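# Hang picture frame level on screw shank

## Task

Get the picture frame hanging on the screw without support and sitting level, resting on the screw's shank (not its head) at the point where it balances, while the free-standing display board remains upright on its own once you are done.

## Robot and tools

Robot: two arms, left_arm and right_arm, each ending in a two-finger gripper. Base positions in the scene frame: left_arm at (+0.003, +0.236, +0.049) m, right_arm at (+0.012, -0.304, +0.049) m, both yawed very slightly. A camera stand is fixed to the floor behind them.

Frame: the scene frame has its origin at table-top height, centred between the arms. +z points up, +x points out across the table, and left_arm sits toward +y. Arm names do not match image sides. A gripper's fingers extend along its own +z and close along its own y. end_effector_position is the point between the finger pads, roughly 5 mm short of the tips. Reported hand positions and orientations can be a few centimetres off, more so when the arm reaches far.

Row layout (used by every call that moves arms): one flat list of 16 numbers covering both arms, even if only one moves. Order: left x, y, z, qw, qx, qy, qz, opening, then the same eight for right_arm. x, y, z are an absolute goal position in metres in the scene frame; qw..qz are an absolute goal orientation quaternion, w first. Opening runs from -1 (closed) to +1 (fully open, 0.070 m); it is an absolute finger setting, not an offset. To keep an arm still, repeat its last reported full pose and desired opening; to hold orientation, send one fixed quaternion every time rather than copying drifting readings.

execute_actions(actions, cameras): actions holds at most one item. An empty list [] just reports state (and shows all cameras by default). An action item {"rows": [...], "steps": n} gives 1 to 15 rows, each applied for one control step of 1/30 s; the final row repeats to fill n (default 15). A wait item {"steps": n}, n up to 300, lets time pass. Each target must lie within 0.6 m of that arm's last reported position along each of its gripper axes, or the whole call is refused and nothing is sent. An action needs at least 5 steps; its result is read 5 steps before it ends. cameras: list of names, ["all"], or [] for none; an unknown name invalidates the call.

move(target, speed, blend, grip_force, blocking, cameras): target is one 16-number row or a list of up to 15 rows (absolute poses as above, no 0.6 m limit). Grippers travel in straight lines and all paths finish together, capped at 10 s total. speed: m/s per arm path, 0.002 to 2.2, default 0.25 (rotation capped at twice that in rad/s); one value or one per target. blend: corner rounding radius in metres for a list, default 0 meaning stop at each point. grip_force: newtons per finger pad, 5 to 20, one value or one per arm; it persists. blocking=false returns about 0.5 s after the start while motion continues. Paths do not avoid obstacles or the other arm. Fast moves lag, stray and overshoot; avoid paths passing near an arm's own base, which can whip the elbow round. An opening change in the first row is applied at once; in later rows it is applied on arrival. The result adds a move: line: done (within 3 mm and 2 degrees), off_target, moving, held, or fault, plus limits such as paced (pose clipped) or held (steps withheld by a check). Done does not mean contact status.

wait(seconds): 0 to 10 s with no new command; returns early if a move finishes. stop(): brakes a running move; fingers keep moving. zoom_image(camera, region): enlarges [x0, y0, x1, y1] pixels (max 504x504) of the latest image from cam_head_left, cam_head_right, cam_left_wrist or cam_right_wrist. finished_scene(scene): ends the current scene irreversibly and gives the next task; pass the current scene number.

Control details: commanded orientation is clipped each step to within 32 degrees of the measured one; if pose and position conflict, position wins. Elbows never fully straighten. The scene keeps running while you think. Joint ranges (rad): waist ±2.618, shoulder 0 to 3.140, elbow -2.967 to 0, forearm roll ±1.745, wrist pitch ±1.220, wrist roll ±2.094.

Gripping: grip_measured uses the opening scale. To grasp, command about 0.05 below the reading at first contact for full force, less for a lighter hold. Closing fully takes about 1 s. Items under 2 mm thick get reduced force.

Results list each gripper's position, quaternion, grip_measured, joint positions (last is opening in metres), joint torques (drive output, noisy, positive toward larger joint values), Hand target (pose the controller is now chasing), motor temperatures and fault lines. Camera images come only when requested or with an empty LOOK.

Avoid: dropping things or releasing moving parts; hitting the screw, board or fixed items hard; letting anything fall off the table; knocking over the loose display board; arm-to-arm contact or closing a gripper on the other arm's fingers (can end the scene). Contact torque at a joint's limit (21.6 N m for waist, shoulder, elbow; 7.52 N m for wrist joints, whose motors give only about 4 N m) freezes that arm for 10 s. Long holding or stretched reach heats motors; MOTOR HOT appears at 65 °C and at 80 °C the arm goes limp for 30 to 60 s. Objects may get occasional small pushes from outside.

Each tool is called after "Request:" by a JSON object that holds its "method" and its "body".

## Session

Request:
{"method": "execute_actions", "body": {"actions": []}}

Request:
{"method": "zoom_image", "body": {"camera": "cam_head_left", "region": [410, 10, 550, 120]}}

Request:
{"method": "zoom_image", "body": {"camera": "cam_head_right", "region": [390, 0, 530, 110]}}

Scene clock: 0.00 s of 4500.00 s.
left_arm: end_effector_position=(+0.4202, +0.3387, +0.3327) grip_measured=+0.98 end_effector_quat_wxyz=(+0.569, -0.093, +0.773, -0.263) | right_arm: end_effector_position=(+0.0592, +0.1070, +0.2848) grip_measured=+0.98 end_effector_quat_wxyz=(-0.315, +0.854, -0.247, -0.332)
Joint positions: left_arm=[0.682 1.54 -1.063 -1.578 0.957 1.346 0.069] | right_arm=[1.098 1.584 -1.251 0.984 0.989 -1.935 0.069]
Joint torques (N m): no reading
Motor temperatures (°C): left_arm=[30 31 32 32 35 29] | right_arm=[29 30 33 34 37 31]
Hand target: left_arm +0.4202, +0.3387, +0.3327; +0.569, -0.093, +0.773, -0.263 | right_arm +0.0592, +0.1070, +0.2848; -0.315, +0.854, -0.247, -0.332
camera_calibration:
cam_left_wrist: T_world_to_cam=[[-0.13871, -0.85581, 0.49834, 0.18592], [-0.79869, -0.20085, -0.56723, 0.59291], [0.58554, -0.4767, -0.65567, 0.25523]] pos_world=[0.34989, 0.39987, 0.41101]
cam_right_wrist: T_world_to_cam=[[0.6599, 0.66425, 0.35114, -0.2095], [0.74849, -0.62191, -0.2302, 0.08147], [0.06547, 0.41474, -0.90758, 0.32853]] pos_world=[0.05576, 0.05357, 0.39049]

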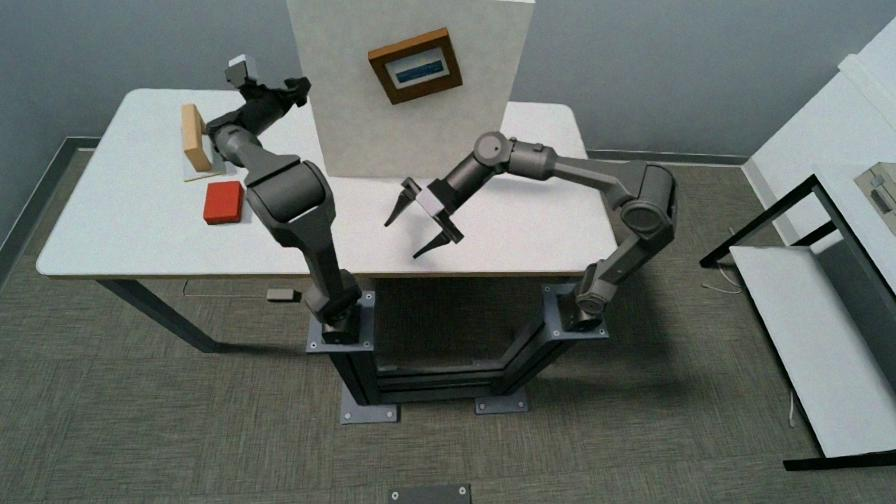

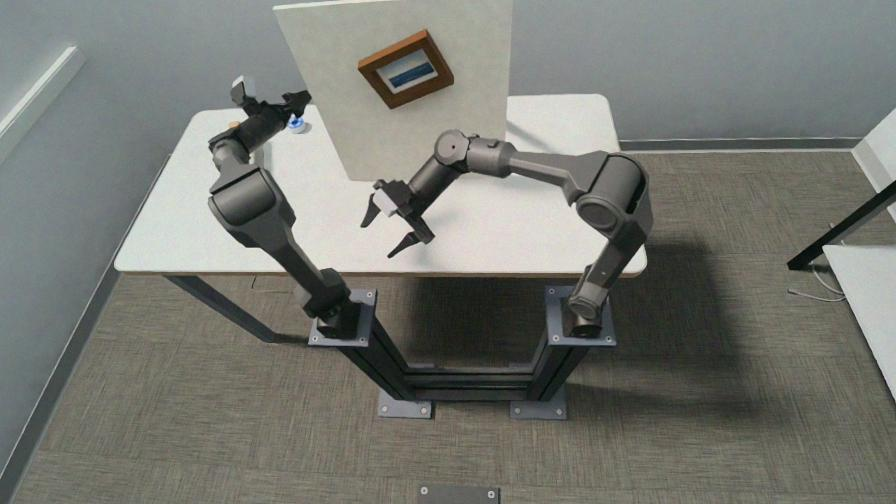

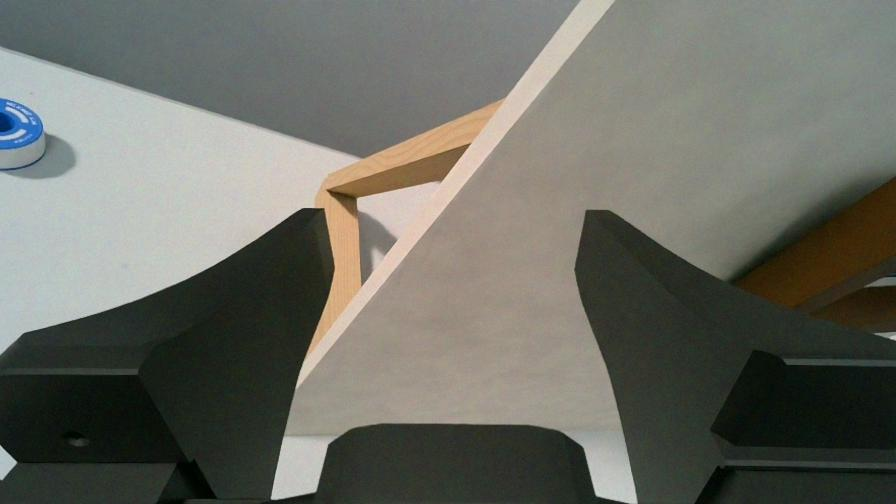

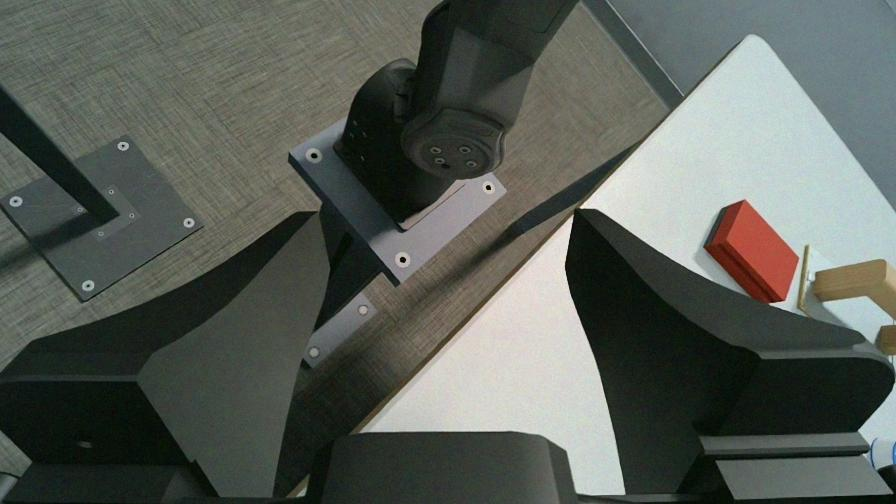

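Scaled by 3.600 from the camera's image (finer frame: 1280x720).

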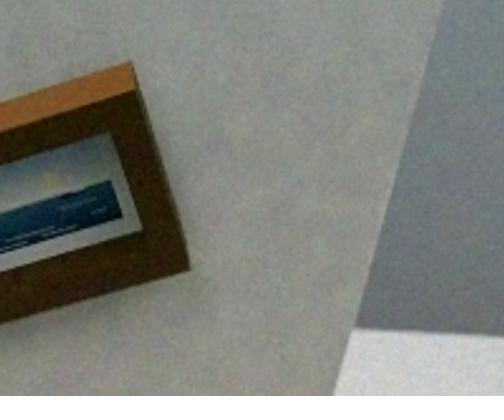

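Scaled by 3.600 from the camera's image (finer frame: 1280x720).

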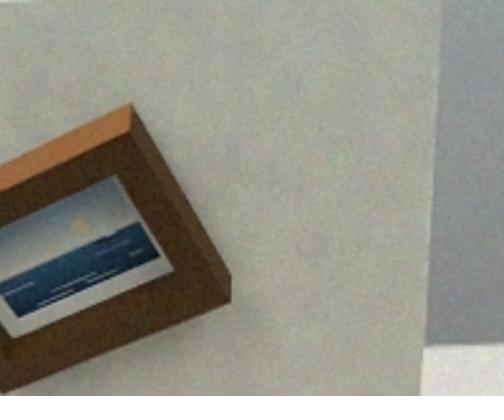

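Request:
{"method": "zoom_image", "body": {"camera": "cam_head_left", "region": [350, 10, 490, 120]}}

Request:
{"method": "zoom_image", "body": {"camera": "cam_head_right", "region": [340, 10, 480, 120]}}

Request:
{"method": "zoom_image", "body": {"camera": "cam_head_left", "region": [290, 130, 530, 210]}}

Scaled by 3.600 from the camera's image (finer frame: 1280x720).

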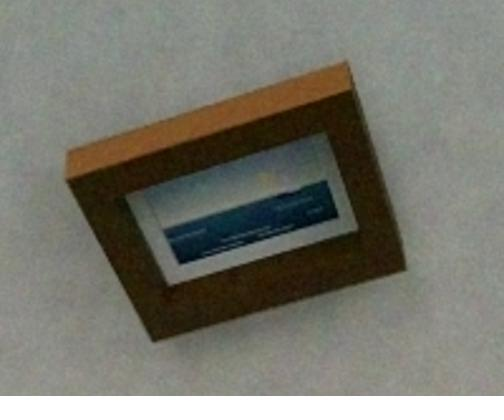

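Scaled by 3.600 from the camera's image (finer frame: 1280x720).

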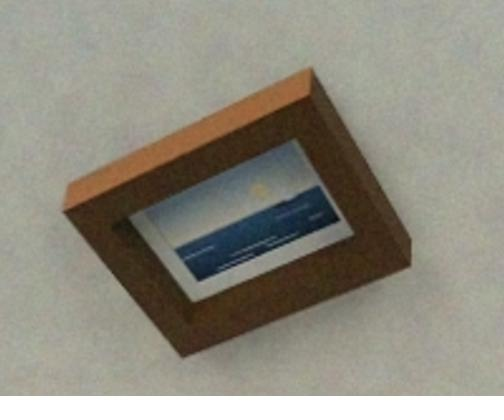

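Scaled by 2.100 from the camera's image (finer frame: 1280x720).

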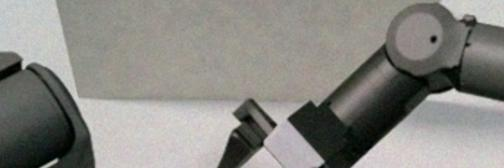

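Request:
{"method": "move", "body": {"target": [[0.4202,0.3387,0.3327,0.569,-0.093,0.773,-0.263,0.3,0.2,-0.1,0.32,-0.1,0.7,-0.7,-0.1,0.0],[0.4202,0.3387,0.3327,0.569,-0.093,0.773,-0.263,0.3,0.3748,-0.3621,0.26,0.266,-0.127,0.954,0.046,0.0],[0.4202,0.3387,0.3327,0.569,-0.093,0.773,-0.263,0.3,0.25,-0.2,0.5,0.4226,0,0.9063,0,0.0],[0.4202,0.3387,0.3327,0.569,-0.093,0.773,-0.263,0.3,0.385,0.04,0.535,0.4226,0,0.9063,0,0.6]], "speed": 0.45, "blend": 0.03, "cameras": ["all"]}}

Request:
{"method": "zoom_image", "body": {"camera": "cam_right_wrist", "region": [260, 150, 640, 360]}}

Scene clock: 7.97 s of 4500.00 s.
left_arm: end_effector_position=(+0.4202, +0.3388, +0.3324) grip_measured=+0.30 end_effector_quat_wxyz=(+0.569, -0.093, +0.773, -0.263) | right_arm: end_effector_position=(+0.3851, +0.0395, +0.5347) grip_measured=+0.60 end_effector_quat_wxyz=(+0.592, -0.060, +0.793, +0.129)
Joint positions: left_arm=[0.682 1.54 -1.062 -1.579 0.956 1.346 0.045] | right_arm=[1.057 2.021 -2.67 -0.769 1.215 0.703 0.056]
Joint torques (N m): left_arm=[-0.77 -6.72 -2.24 -0.86 0.15 0.04] | right_arm=[0.71 -8.51 -2.8 -0.64 -0.13 0.25]
Hand target: left_arm +0.4202, +0.3387, +0.3327; +0.569, -0.093, +0.773, -0.263 | right_arm +0.3849, +0.0397, +0.5345; +0.592, -0.060, +0.793, +0.129
Off the commanded pose: left_arm 0.000 m, 0 deg | right_arm 0.001 m, 29 deg.
joint sent to its limit (right arm) — joint 5 (wrist pitch), upper limit.
Kept back: nothing.
move: off_target (right_arm); blend cut to 0 m at target 1; target 4's new opening was sent with right_arm's hand 0.001 m and 29 deg from that target
cam_left_wrist: T_world_to_cam=[[-0.13751, -0.85554, 0.49914, 0.18524], [-0.79868, -0.20227, -0.56673, 0.5931], [0.58583, -0.47659, -0.65549, 0.25499]] pos_world=[0.34979, 0.39997, 0.41081]
cam_right_wrist: T_world_to_cam=[[0.22834, -0.95901, -0.16784, 0.04041], [-0.80357, -0.08831, -0.58862, 0.62138], [0.54967, 0.26927, -0.79079, 0.31881]] pos_world=[0.31486, 0.00778, 0.62466]

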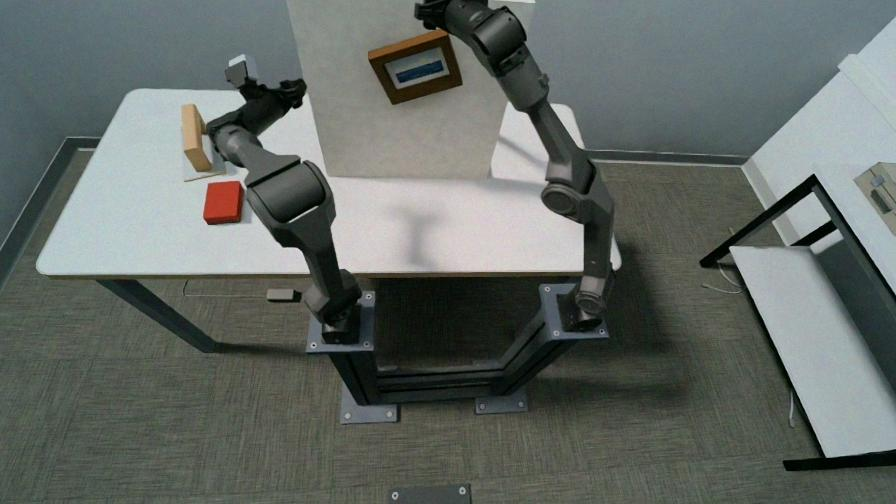

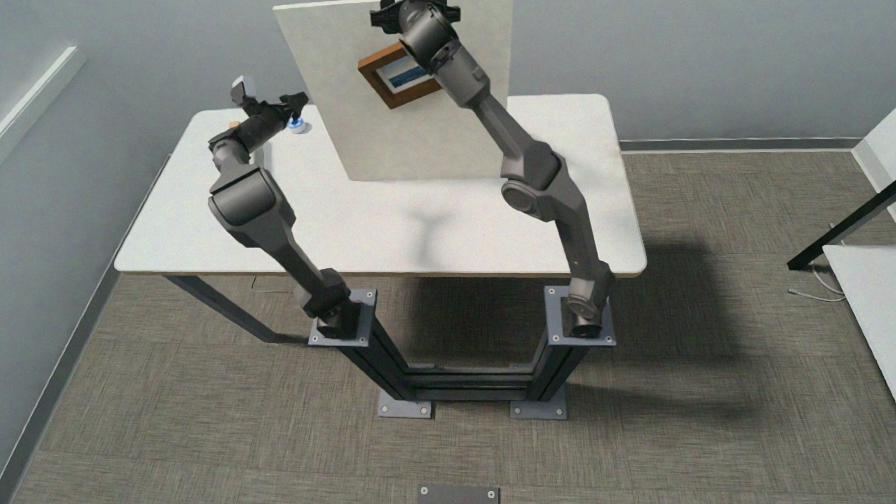

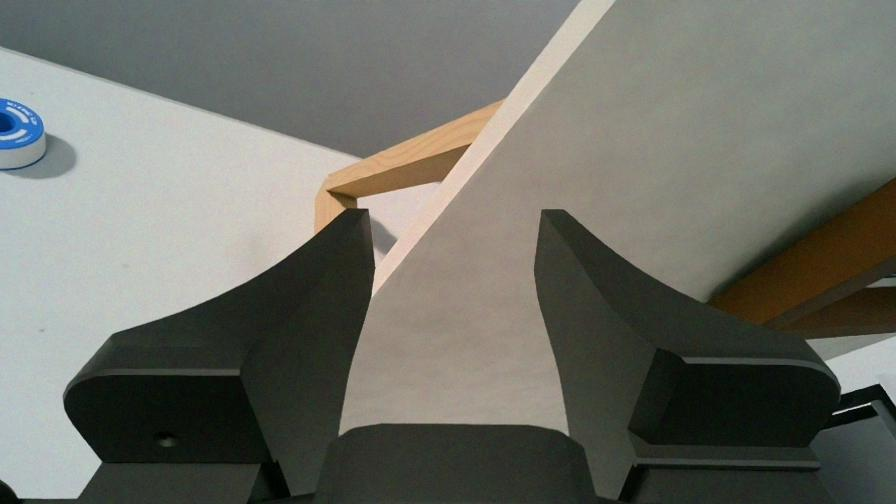

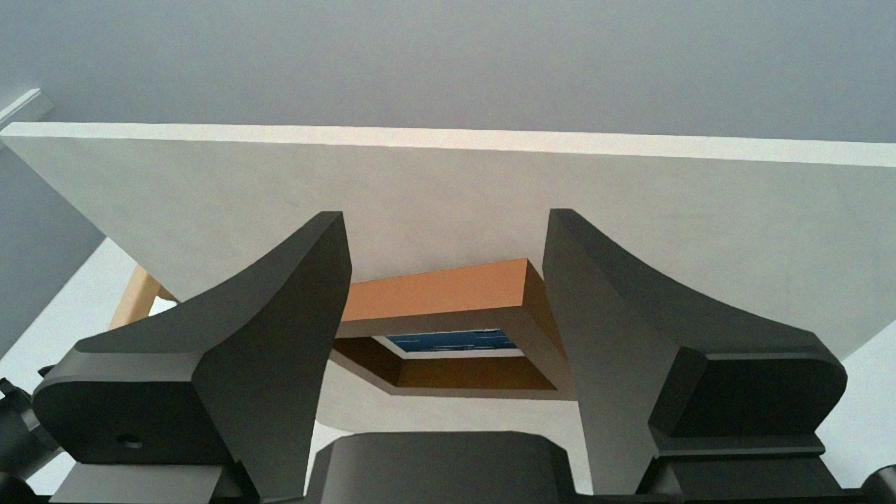

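Scaled by 1.326 from the camera's image (finer frame: 1280x720).

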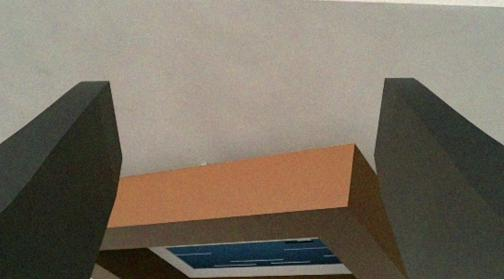

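Request:
{"method": "zoom_image", "body": {"camera": "cam_right_wrist", "region": [345, 240, 545, 340]}}

Scaled by 2.520 from the camera's image (finer frame: 1280x720).

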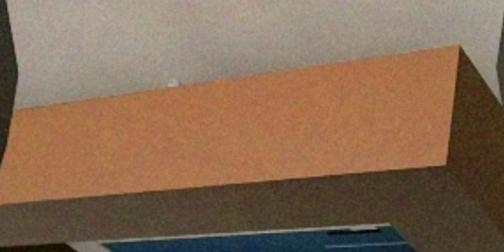

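Request:
{"method": "move", "body": {"target": [[0.30,0.30,0.38,0.569,-0.093,0.773,-0.263,0.3,0.25,-0.2,0.48,0.592,-0.06,0.793,0.129,0.0],[0.32,0.18,0.405,0.398,-0.5845,0.398,-0.5845,0.4,0.25,-0.3,0.32,0.592,-0.06,0.793,0.129,0.0],[0.37,0.119,0.404,0.398,-0.5845,0.398,-0.5845,0.4,0.25,-0.3,0.32,0.592,-0.06,0.793,0.129,0.0]], "speed": 0.35, "blend": 0.02, "cameras": ["cam_head_left","cam_head_right","cam_left_wrist"]}}

Scene clock: 15.43 s of 4500.00 s.
left_arm: end_effector_position=(+0.3704, +0.1183, +0.4037) grip_measured=+0.40 end_effector_quat_wxyz=(-0.397, +0.585, -0.399, +0.584) | right_arm: end_effector_position=(+0.2509, -0.2994, +0.3200) grip_measured=+0.00 end_effector_quat_wxyz=(+0.590, -0.049, +0.798, +0.113)
Joint positions: left_arm=[-0.677 1.221 -0.862 -1.252 -0.725 -0.791 0.049] | right_arm=[-0.951 0.689 -0.518 1.3 1.216 -1.427 0.035]
Joint torques (N m): left_arm=[0.61 -4.6 -2.64 0.62 -0.77 0.03] | right_arm=[-0.46 0.43 -4.18 0.86 -0.02 0.24]
Hand target: left_arm +0.3700, +0.1190, +0.4040; -0.398, +0.584, -0.398, +0.584 | right_arm +0.2508, -0.2995, +0.3199; +0.590, -0.049, +0.798, +0.113
Off the commanded pose: left_arm 0.001 m, 0 deg | right_arm 0.001 m, 2 deg.
joint sent to its limit (right arm) — joint 5 (wrist pitch), upper limit.
Kept back: nothing.
move: done; blend cut to 0 m at target 2
cam_left_wrist: T_world_to_cam=[[0.02476, 0.35574, 0.93426, -0.42479], [-0.56052, -0.76889, 0.30762, 0.17499], [0.82777, -0.53129, 0.18036, -0.19489]] pos_world=[0.26993, 0.18212, 0.37818]

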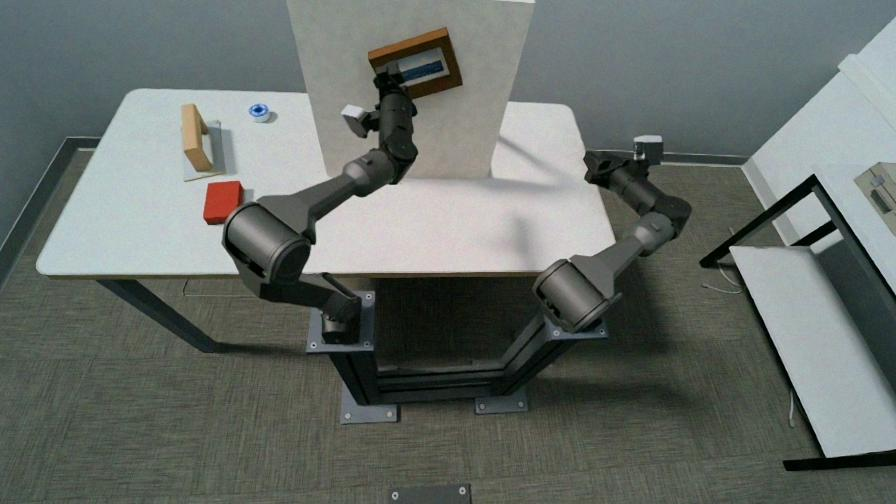

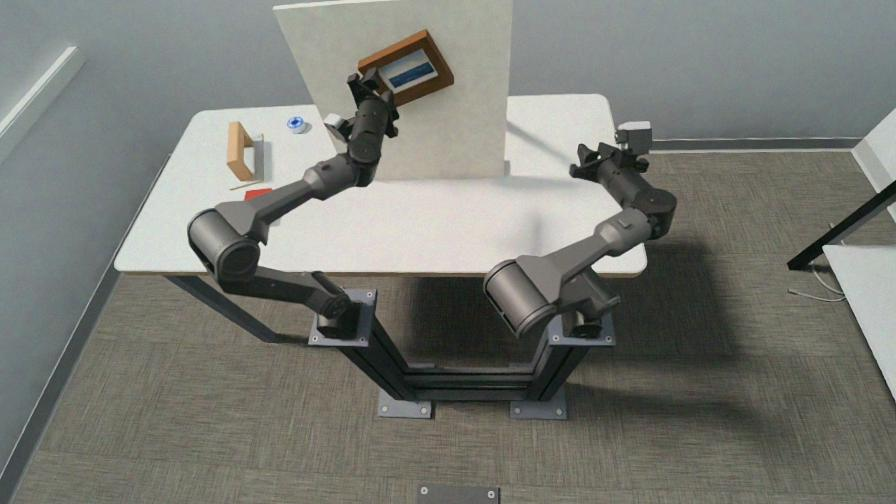

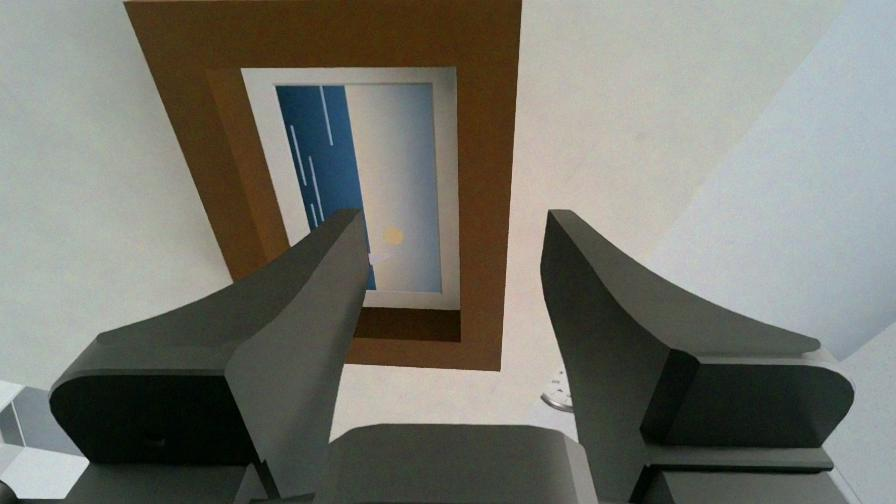

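Request:
{"method": "move", "body": {"target": [[0.405,0.108,0.4183,0.398,-0.5845,0.398,-0.5845,0.3,0.25,-0.3,0.32,0.590,-0.049,0.798,0.113,0.0]], "speed": 0.15, "cameras": ["cam_left_wrist"]}}

Scene clock: 16.83 s of 4500.00 s.
left_arm: end_effector_position=(+0.4054, +0.1079, +0.4185) grip_measured=+0.30 end_effector_quat_wxyz=(-0.398, +0.584, -0.398, +0.584) | right_arm: end_effector_position=(+0.2503, -0.2996, +0.3201) grip_measured=+0.00 end_effector_quat_wxyz=(+0.590, -0.048, +0.799, +0.111)
Joint positions: left_arm=[-0.614 1.338 -1.016 -1.256 -0.657 -0.765 0.045] | right_arm=[-0.954 0.684 -0.518 1.297 1.216 -1.424 0.035]
Joint torques (N m): left_arm=[-0.45 -5.32 -2.61 0.4 -0.79 -0.07] | right_arm=[-0.33 0.17 -4.39 0.89 0.07 0.22]
Hand target: left_arm +0.4050, +0.1080, +0.4183; -0.398, +0.584, -0.398, +0.584 | right_arm +0.2504, -0.2998, +0.3200; +0.590, -0.048, +0.799, +0.111
Off the commanded pose: left_arm 0.001 m, 0 deg | right_arm 0.001 m, 0 deg.
joint sent to its limit (right arm) — joint 5 (wrist pitch), upper limit.
Kept back: nothing.
move: done
cam_left_wrist: T_world_to_cam=[[0.0229, 0.35526, 0.93449, -0.43519], [-0.56015, -0.76967, 0.30633, 0.18251], [0.82808, -0.53047, 0.18137, -0.23274]] pos_world=[0.30493, 0.17162, 0.39298]

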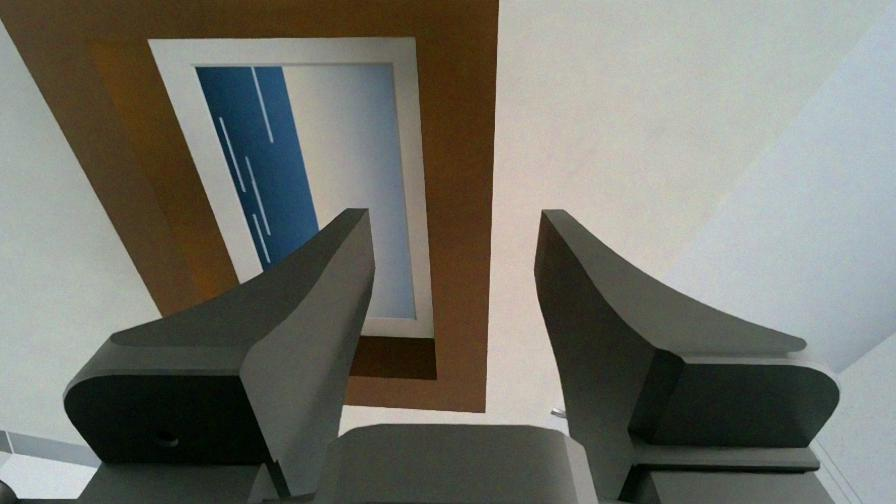

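Request:
{"method": "move", "body": {"target": [[0.434,0.108,0.4183,0.398,-0.5845,0.398,-0.5845,0.3,0.25,-0.3,0.32,0.590,-0.049,0.798,0.113,0.0]], "speed": 0.1, "cameras": ["cam_left_wrist"]}}

Request:
{"method": "move", "body": {"target": [[0.434,0.108,0.4183,0.398,-0.5845,0.398,-0.5845,-0.46,0.25,-0.3,0.32,0.590,-0.049,0.798,0.113,0.0]], "grip_force": 15, "cameras": ["cam_left_wrist","cam_head_left"]}}

Scene clock: 17.83 s of 4500.00 s.
left_arm: end_effector_position=(+0.4345, +0.1080, +0.4181) grip_measured=+0.30 end_effector_quat_wxyz=(-0.398, +0.585, -0.398, +0.584) | right_arm: end_effector_position=(+0.2503, -0.2996, +0.3201) grip_measured=+0.00 end_effector_quat_wxyz=(+0.590, -0.048, +0.799, +0.111)
Joint positions: left_arm=[-0.545 1.423 -1.096 -1.201 -0.596 -0.813 0.046] | right_arm=[-0.954 0.684 -0.518 1.297 1.216 -1.424 0.035]
Joint torques (N m): left_arm=[-0.89 -5.99 -2.55 0.35 -0.8 0.08] | right_arm=[-0.01 0.66 -4.25 1 0.1 0.07]
Hand target: left_arm +0.4340, +0.1080, +0.4183; -0.398, +0.584, -0.398, +0.584 | right_arm +0.2504, -0.2998, +0.3200; +0.590, -0.048, +0.799, +0.111
Off the commanded pose: left_arm 0.001 m, 0 deg | right_arm 0.001 m, 0 deg.
joint sent to its limit (right arm) — joint 5 (wrist pitch), upper limit.
Kept back: nothing.
move: done
cam_left_wrist: T_world_to_cam=[[0.02364, 0.35586, 0.93424, -0.43577], [-0.55995, -0.76945, 0.30726, 0.19849], [0.82819, -0.53039, 0.18107, -0.25656]] pos_world=[0.33393, 0.17172, 0.39258]

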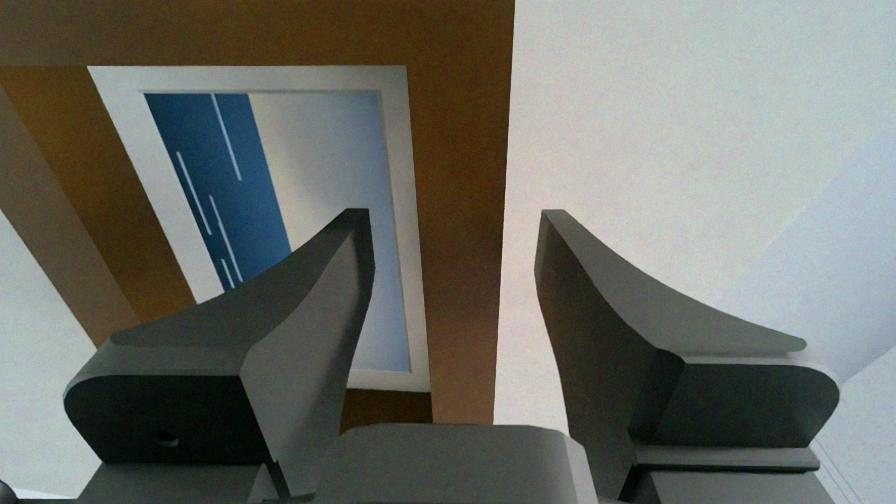

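Scene clock: 18.43 s of 4500.00 s.
left_arm: end_effector_position=(+0.4337, +0.1092, +0.4201) grip_measured=-0.44 end_effector_quat_wxyz=(-0.399, +0.584, -0.396, +0.585) | right_arm: end_effector_position=(+0.2503, -0.2996, +0.3201) grip_measured=+0.00 end_effector_quat_wxyz=(+0.590, -0.048, +0.799, +0.111)
Joint positions: left_arm=[-0.545 1.42 -1.096 -1.201 -0.599 -0.813 0.02] | right_arm=[-0.954 0.684 -0.518 1.297 1.216 -1.424 0.035]
Joint torques (N m): left_arm=[-1.28 -3.81 -1.38 0.1 0.61 0.14] | right_arm=[0.13 0.91 -4.24 1.01 0.1 0.03]
Hand target: left_arm +0.4340, +0.1080, +0.4183; -0.398, +0.584, -0.398, +0.584 | right_arm +0.2504, -0.2998, +0.3200; +0.590, -0.048, +0.799, +0.111
Off the commanded pose: left_arm 0.002 m, 0 deg | right_arm 0.001 m, 0 deg.
joint sent to its limit (right arm) — joint 5 (wrist pitch), upper limit.
Kept back: nothing.
grip_force (N): 15, 15
move: done
cam_left_wrist: T_world_to_cam=[[0.01807, 0.35774, 0.93365, -0.43558], [-0.55886, -0.77069, 0.30612, 0.19847], [0.82906, -0.52731, 0.186, -0.25841]] pos_world=[0.33303, 0.17252, 0.39398]
Images, in order (width x height): cam_head_left 896x504, cam_left_wrist 896x504.

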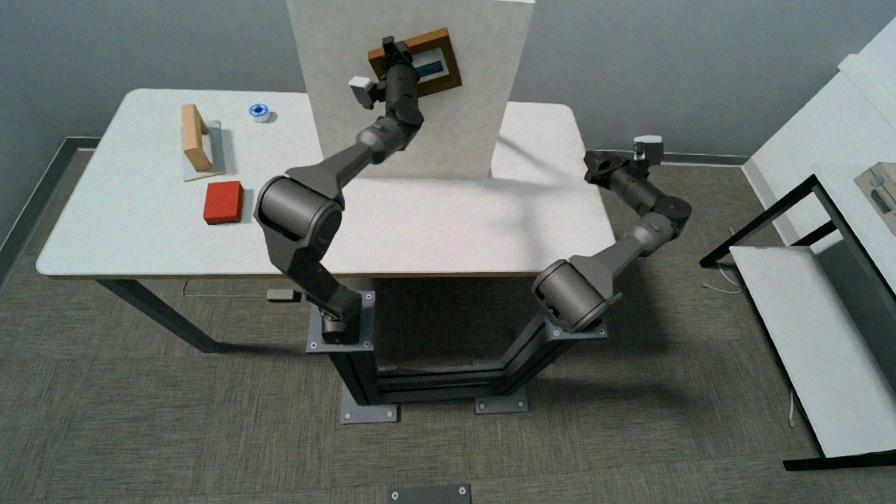

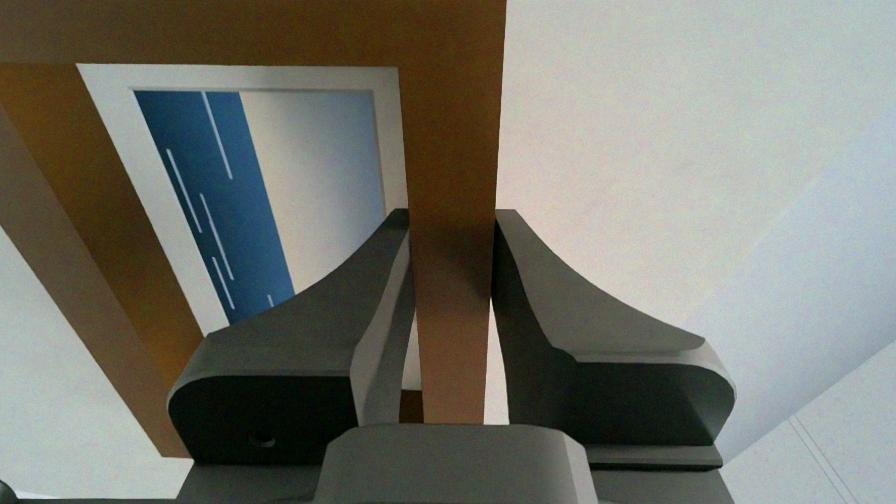

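Request:
{"method": "move", "body": {"target": [[0.434,0.1136,0.4313,0.398,-0.5845,0.398,-0.5845,-0.46,0.25,-0.3,0.32,0.590,-0.049,0.798,0.113,0.0],[0.434,0.0907,0.4395,0.5,-0.5,0.5,-0.5,-0.46,0.25,-0.3,0.32,0.590,-0.049,0.798,0.113,0.0]], "speed": 0.06, "cameras": ["cam_left_wrist","cam_head_left","cam_head_right"]}}

Request:
{"method": "zoom_image", "body": {"camera": "cam_head_left", "region": [350, 10, 490, 120]}}

Request:
{"method": "zoom_image", "body": {"camera": "cam_head_right", "region": [340, 10, 480, 120]}}

Scene clock: 23.90 s of 4500.00 s.
left_arm: end_effector_position=(+0.4339, +0.0906, +0.4398) grip_measured=-0.45 end_effector_quat_wxyz=(+0.500, -0.499, +0.500, -0.500) | right_arm: end_effector_position=(+0.2503, -0.2996, +0.3201) grip_measured=+0.00 end_effector_quat_wxyz=(+0.590, -0.048, +0.799, +0.111)
Joint positions: left_arm=[-0.604 1.446 -1.204 -1.352 -0.626 -0.266 0.019] | right_arm=[-0.954 0.684 -0.518 1.297 1.216 -1.424 0.035]
Joint torques (N m): left_arm=[-0.45 -5.6 -4.53 0.71 -0.76 -0.14] | right_arm=[-0.3 0.75 -3.51 0.87 0.1 0.24]
Hand target: left_arm +0.4340, +0.0907, +0.4395; +0.500, -0.500, +0.500, -0.500 | right_arm +0.2504, -0.2998, +0.3200; +0.590, -0.048, +0.799, +0.111
Off the commanded pose: left_arm 0.000 m, 0 deg | right_arm 0.001 m, 0 deg.
joint sent to its limit (right arm) — joint 5 (wrist pitch), upper limit.
Kept back: nothing.
grip_force (N): 15, 15
move: done
cam_left_wrist: T_world_to_cam=[[0.0226, -0.01248, 0.99967, -0.44479], [-0.56064, -0.82805, 0.00234, 0.31785], [0.82775, -0.56051, -0.02571, -0.17538]] pos_world=[0.33343, 0.15934, 0.43939]
Images, in order (width x height): cam_head_left 896x504, cam_head_right 896x504, cam_left_wrist 896x504.

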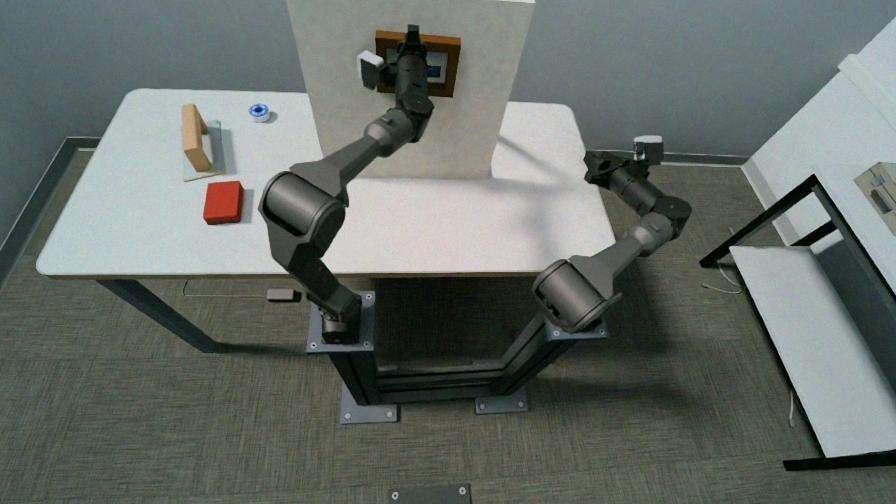

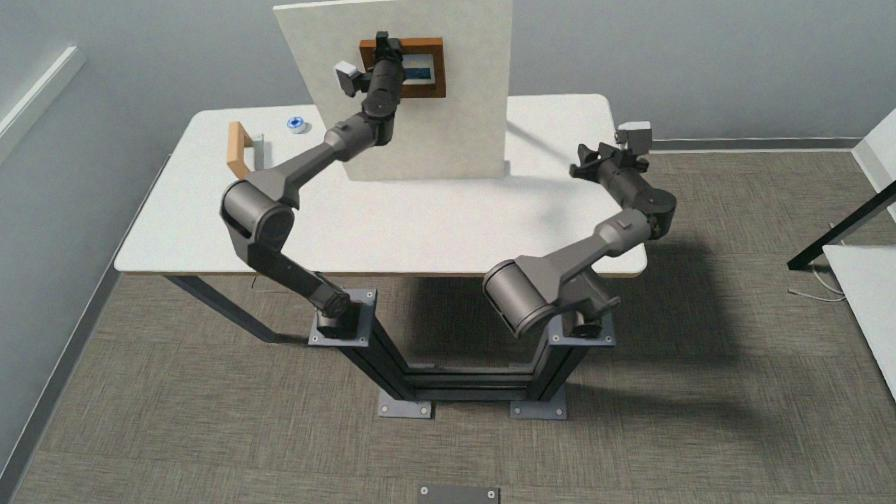

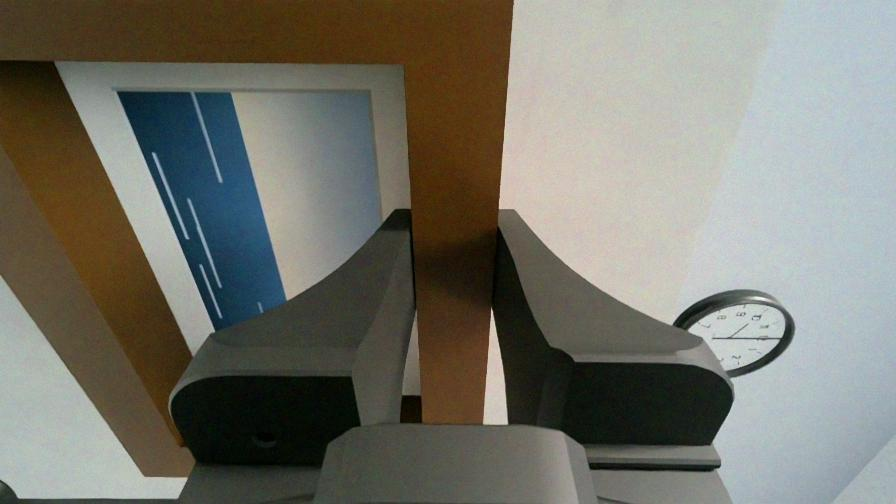

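Scaled by 3.600 from the camera's image (finer frame: 1280x720).

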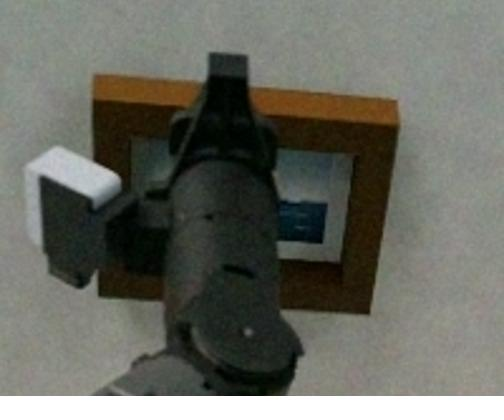

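Scaled by 3.600 from the camera's image (finer frame: 1280x720).

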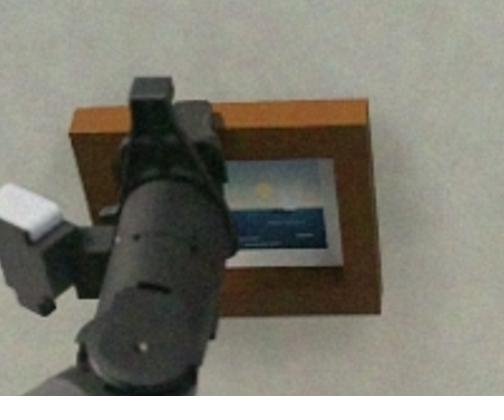

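Request:
{"method": "move", "body": {"target": [[0.434,0.0907,0.431,0.5,-0.5,0.5,-0.5,-0.46,0.25,-0.3,0.32,0.590,-0.049,0.798,0.113,0.0]], "speed": 0.04}}

Request:
{"method": "move", "body": {"target": [[0.434,0.0907,0.4275,0.5,-0.5,0.5,-0.5,-0.46,0.25,-0.3,0.32,0.590,-0.049,0.798,0.113,0.0]], "speed": 0.02}}

Scene clock: 24.90 s of 4500.00 s.
left_arm: end_effector_position=(+0.4339, +0.0907, +0.4328) grip_measured=-0.45 end_effector_quat_wxyz=(+0.500, -0.499, +0.499, -0.502) | right_arm: end_effector_position=(+0.2503, -0.2996, +0.3201) grip_measured=+0.00 end_effector_quat_wxyz=(+0.590, -0.048, +0.799, +0.111)
Joint positions: left_arm=[-0.604 1.449 -1.176 -1.306 -0.634 -0.324 0.019] | right_arm=[-0.954 0.684 -0.518 1.297 1.216 -1.424 0.035]
Joint torques (N m): left_arm=[0.54 -4.82 -1.06 -0.15 -0.77 0.14] | right_arm=[-0.34 0 -3.57 0.89 0.1 0.18]
Hand target: left_arm +0.4340, +0.0907, +0.4310; +0.500, -0.500, +0.500, -0.500 | right_arm +0.2504, -0.2998, +0.3200; +0.590, -0.048, +0.799, +0.111
Off the commanded pose: left_arm 0.002 m, 0 deg | right_arm 0.001 m, 0 deg.
joint sent to its limit (right arm) — joint 5 (wrist pitch), upper limit.
Kept back: nothing.
grip_force (N): 15, 15
move: done

Scene clock: 25.40 s of 4500.00 s.
left_arm: end_effector_position=(+0.4333, +0.0907, +0.4307) grip_measured=-0.44 end_effector_quat_wxyz=(+0.501, -0.499, +0.498, -0.503) | right_arm: end_effector_position=(+0.2503, -0.2996, +0.3201) grip_measured=+0.00 end_effector_quat_wxyz=(+0.590, -0.048, +0.799, +0.111)
Joint positions: left_arm=[-0.605 1.448 -1.164 -1.287 -0.639 -0.346 0.02] | right_arm=[-0.954 0.684 -0.518 1.297 1.216 -1.424 0.035]
Joint torques (N m): left_arm=[2.51 -1.34 2.92 -1.64 -0.29 0.13] | right_arm=[-0.23 -0.05 -3.56 0.92 0.1 0.13]
Hand target: left_arm +0.4340, +0.0907, +0.4275; +0.500, -0.500, +0.500, -0.500 | right_arm +0.2504, -0.2998, +0.3200; +0.590, -0.048, +0.799, +0.111
Off the commanded pose: left_arm 0.003 m, 0 deg | right_arm 0.001 m, 0 deg.
joint sent to its limit (right arm) — joint 5 (wrist pitch), upper limit.
Kept back: nothing.
grip_force (N): 15, 15
move: done

Request:
{"method": "move", "body": {"target": [[0.434,0.0907,0.4312,0.5,-0.5,0.5,-0.5,-0.46,0.25,-0.3,0.32,0.590,-0.049,0.798,0.113,0.0],[0.434,0.0907,0.4318,0.5,-0.5,0.5,-0.5,0.25,0.25,-0.3,0.32,0.590,-0.049,0.798,0.113,0.0]], "speed": 0.03, "cameras": ["cam_left_wrist","cam_head_left","cam_head_right"]}}

Request:
{"method": "zoom_image", "body": {"camera": "cam_head_left", "region": [350, 10, 490, 120]}}

Request:
{"method": "zoom_image", "body": {"camera": "cam_head_right", "region": [340, 10, 480, 120]}}

Scene clock: 27.07 s of 4500.00 s.
left_arm: end_effector_position=(+0.4344, +0.0910, +0.4308) grip_measured=+0.25 end_effector_quat_wxyz=(+0.500, -0.501, +0.500, -0.499) | right_arm: end_effector_position=(+0.2503, -0.2996, +0.3201) grip_measured=+0.00 end_effector_quat_wxyz=(+0.590, -0.048, +0.799, +0.111)
Joint positions: left_arm=[-0.603 1.45 -1.175 -1.312 -0.634 -0.318 0.044] | right_arm=[-0.954 0.684 -0.518 1.297 1.216 -1.424 0.035]
Joint torques (N m): left_arm=[-1.09 -6.63 -3.58 0.69 -0.33 0.08] | right_arm=[0.05 0.51 -3.56 0.95 0.1 0.06]
Hand target: left_arm +0.4340, +0.0907, +0.4318; +0.500, -0.500, +0.500, -0.500 | right_arm +0.2504, -0.2998, +0.3200; +0.590, -0.048, +0.799, +0.111
Off the commanded pose: left_arm 0.001 m, 0 deg | right_arm 0.001 m, 0 deg.
joint sent to its limit (right arm) — joint 5 (wrist pitch), upper limit.
Kept back: nothing.
grip_force (N): 15, 15
move: done; target 2's new opening was sent with left_arm's hand 0.004 m and 1 deg from that target
cam_left_wrist: T_world_to_cam=[[0.02524, -0.01183, 0.99961, -0.43696], [-0.55919, -0.82903, 0.00431, 0.31703], [0.82866, -0.55908, -0.02754, -0.17549]] pos_world=[0.33373, 0.15954, 0.43059]
Images, in order (width x height): cam_head_left 896x504, cam_head_right 896x504, cam_left_wrist 896x504.

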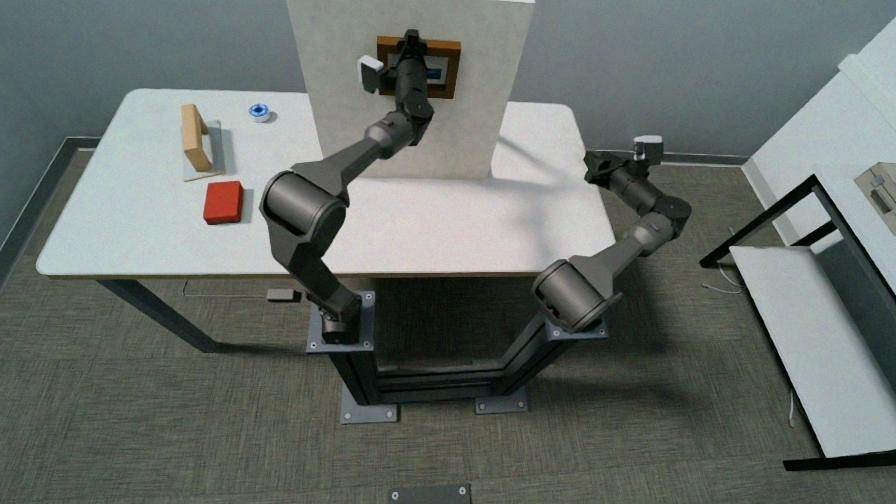

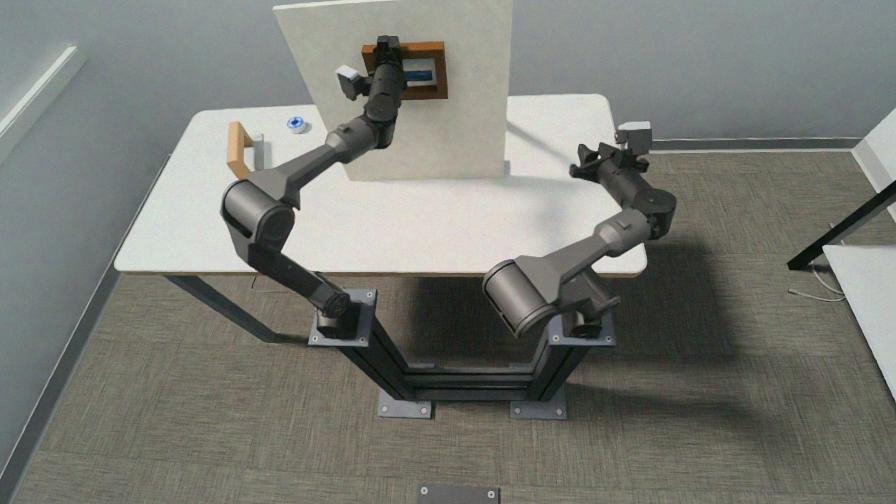

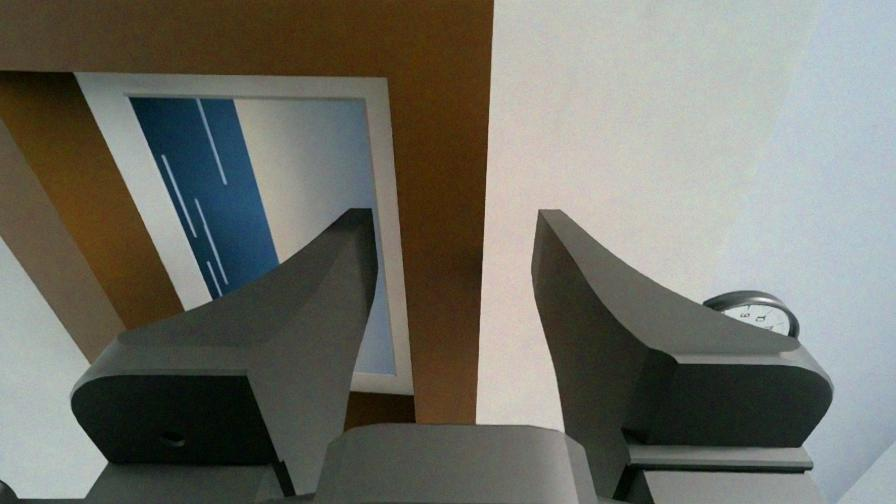

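Scaled by 3.600 from the camera's image (finer frame: 1280x720).

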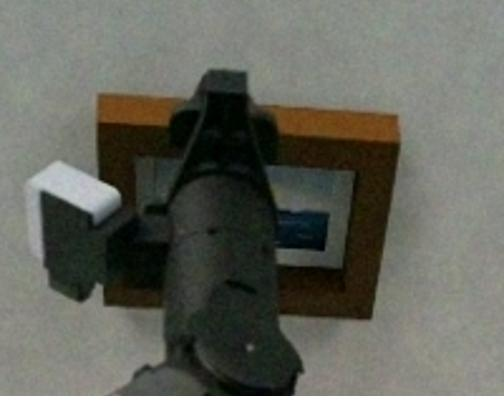

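Scaled by 3.600 from the camera's image (finer frame: 1280x720).

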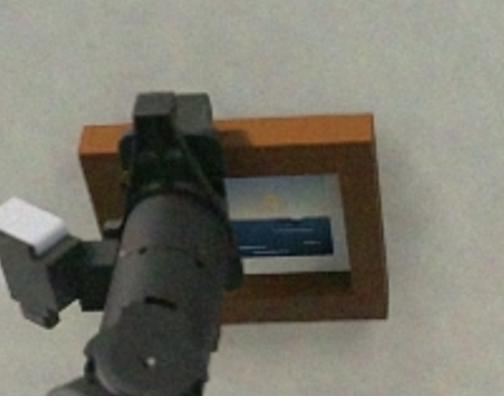

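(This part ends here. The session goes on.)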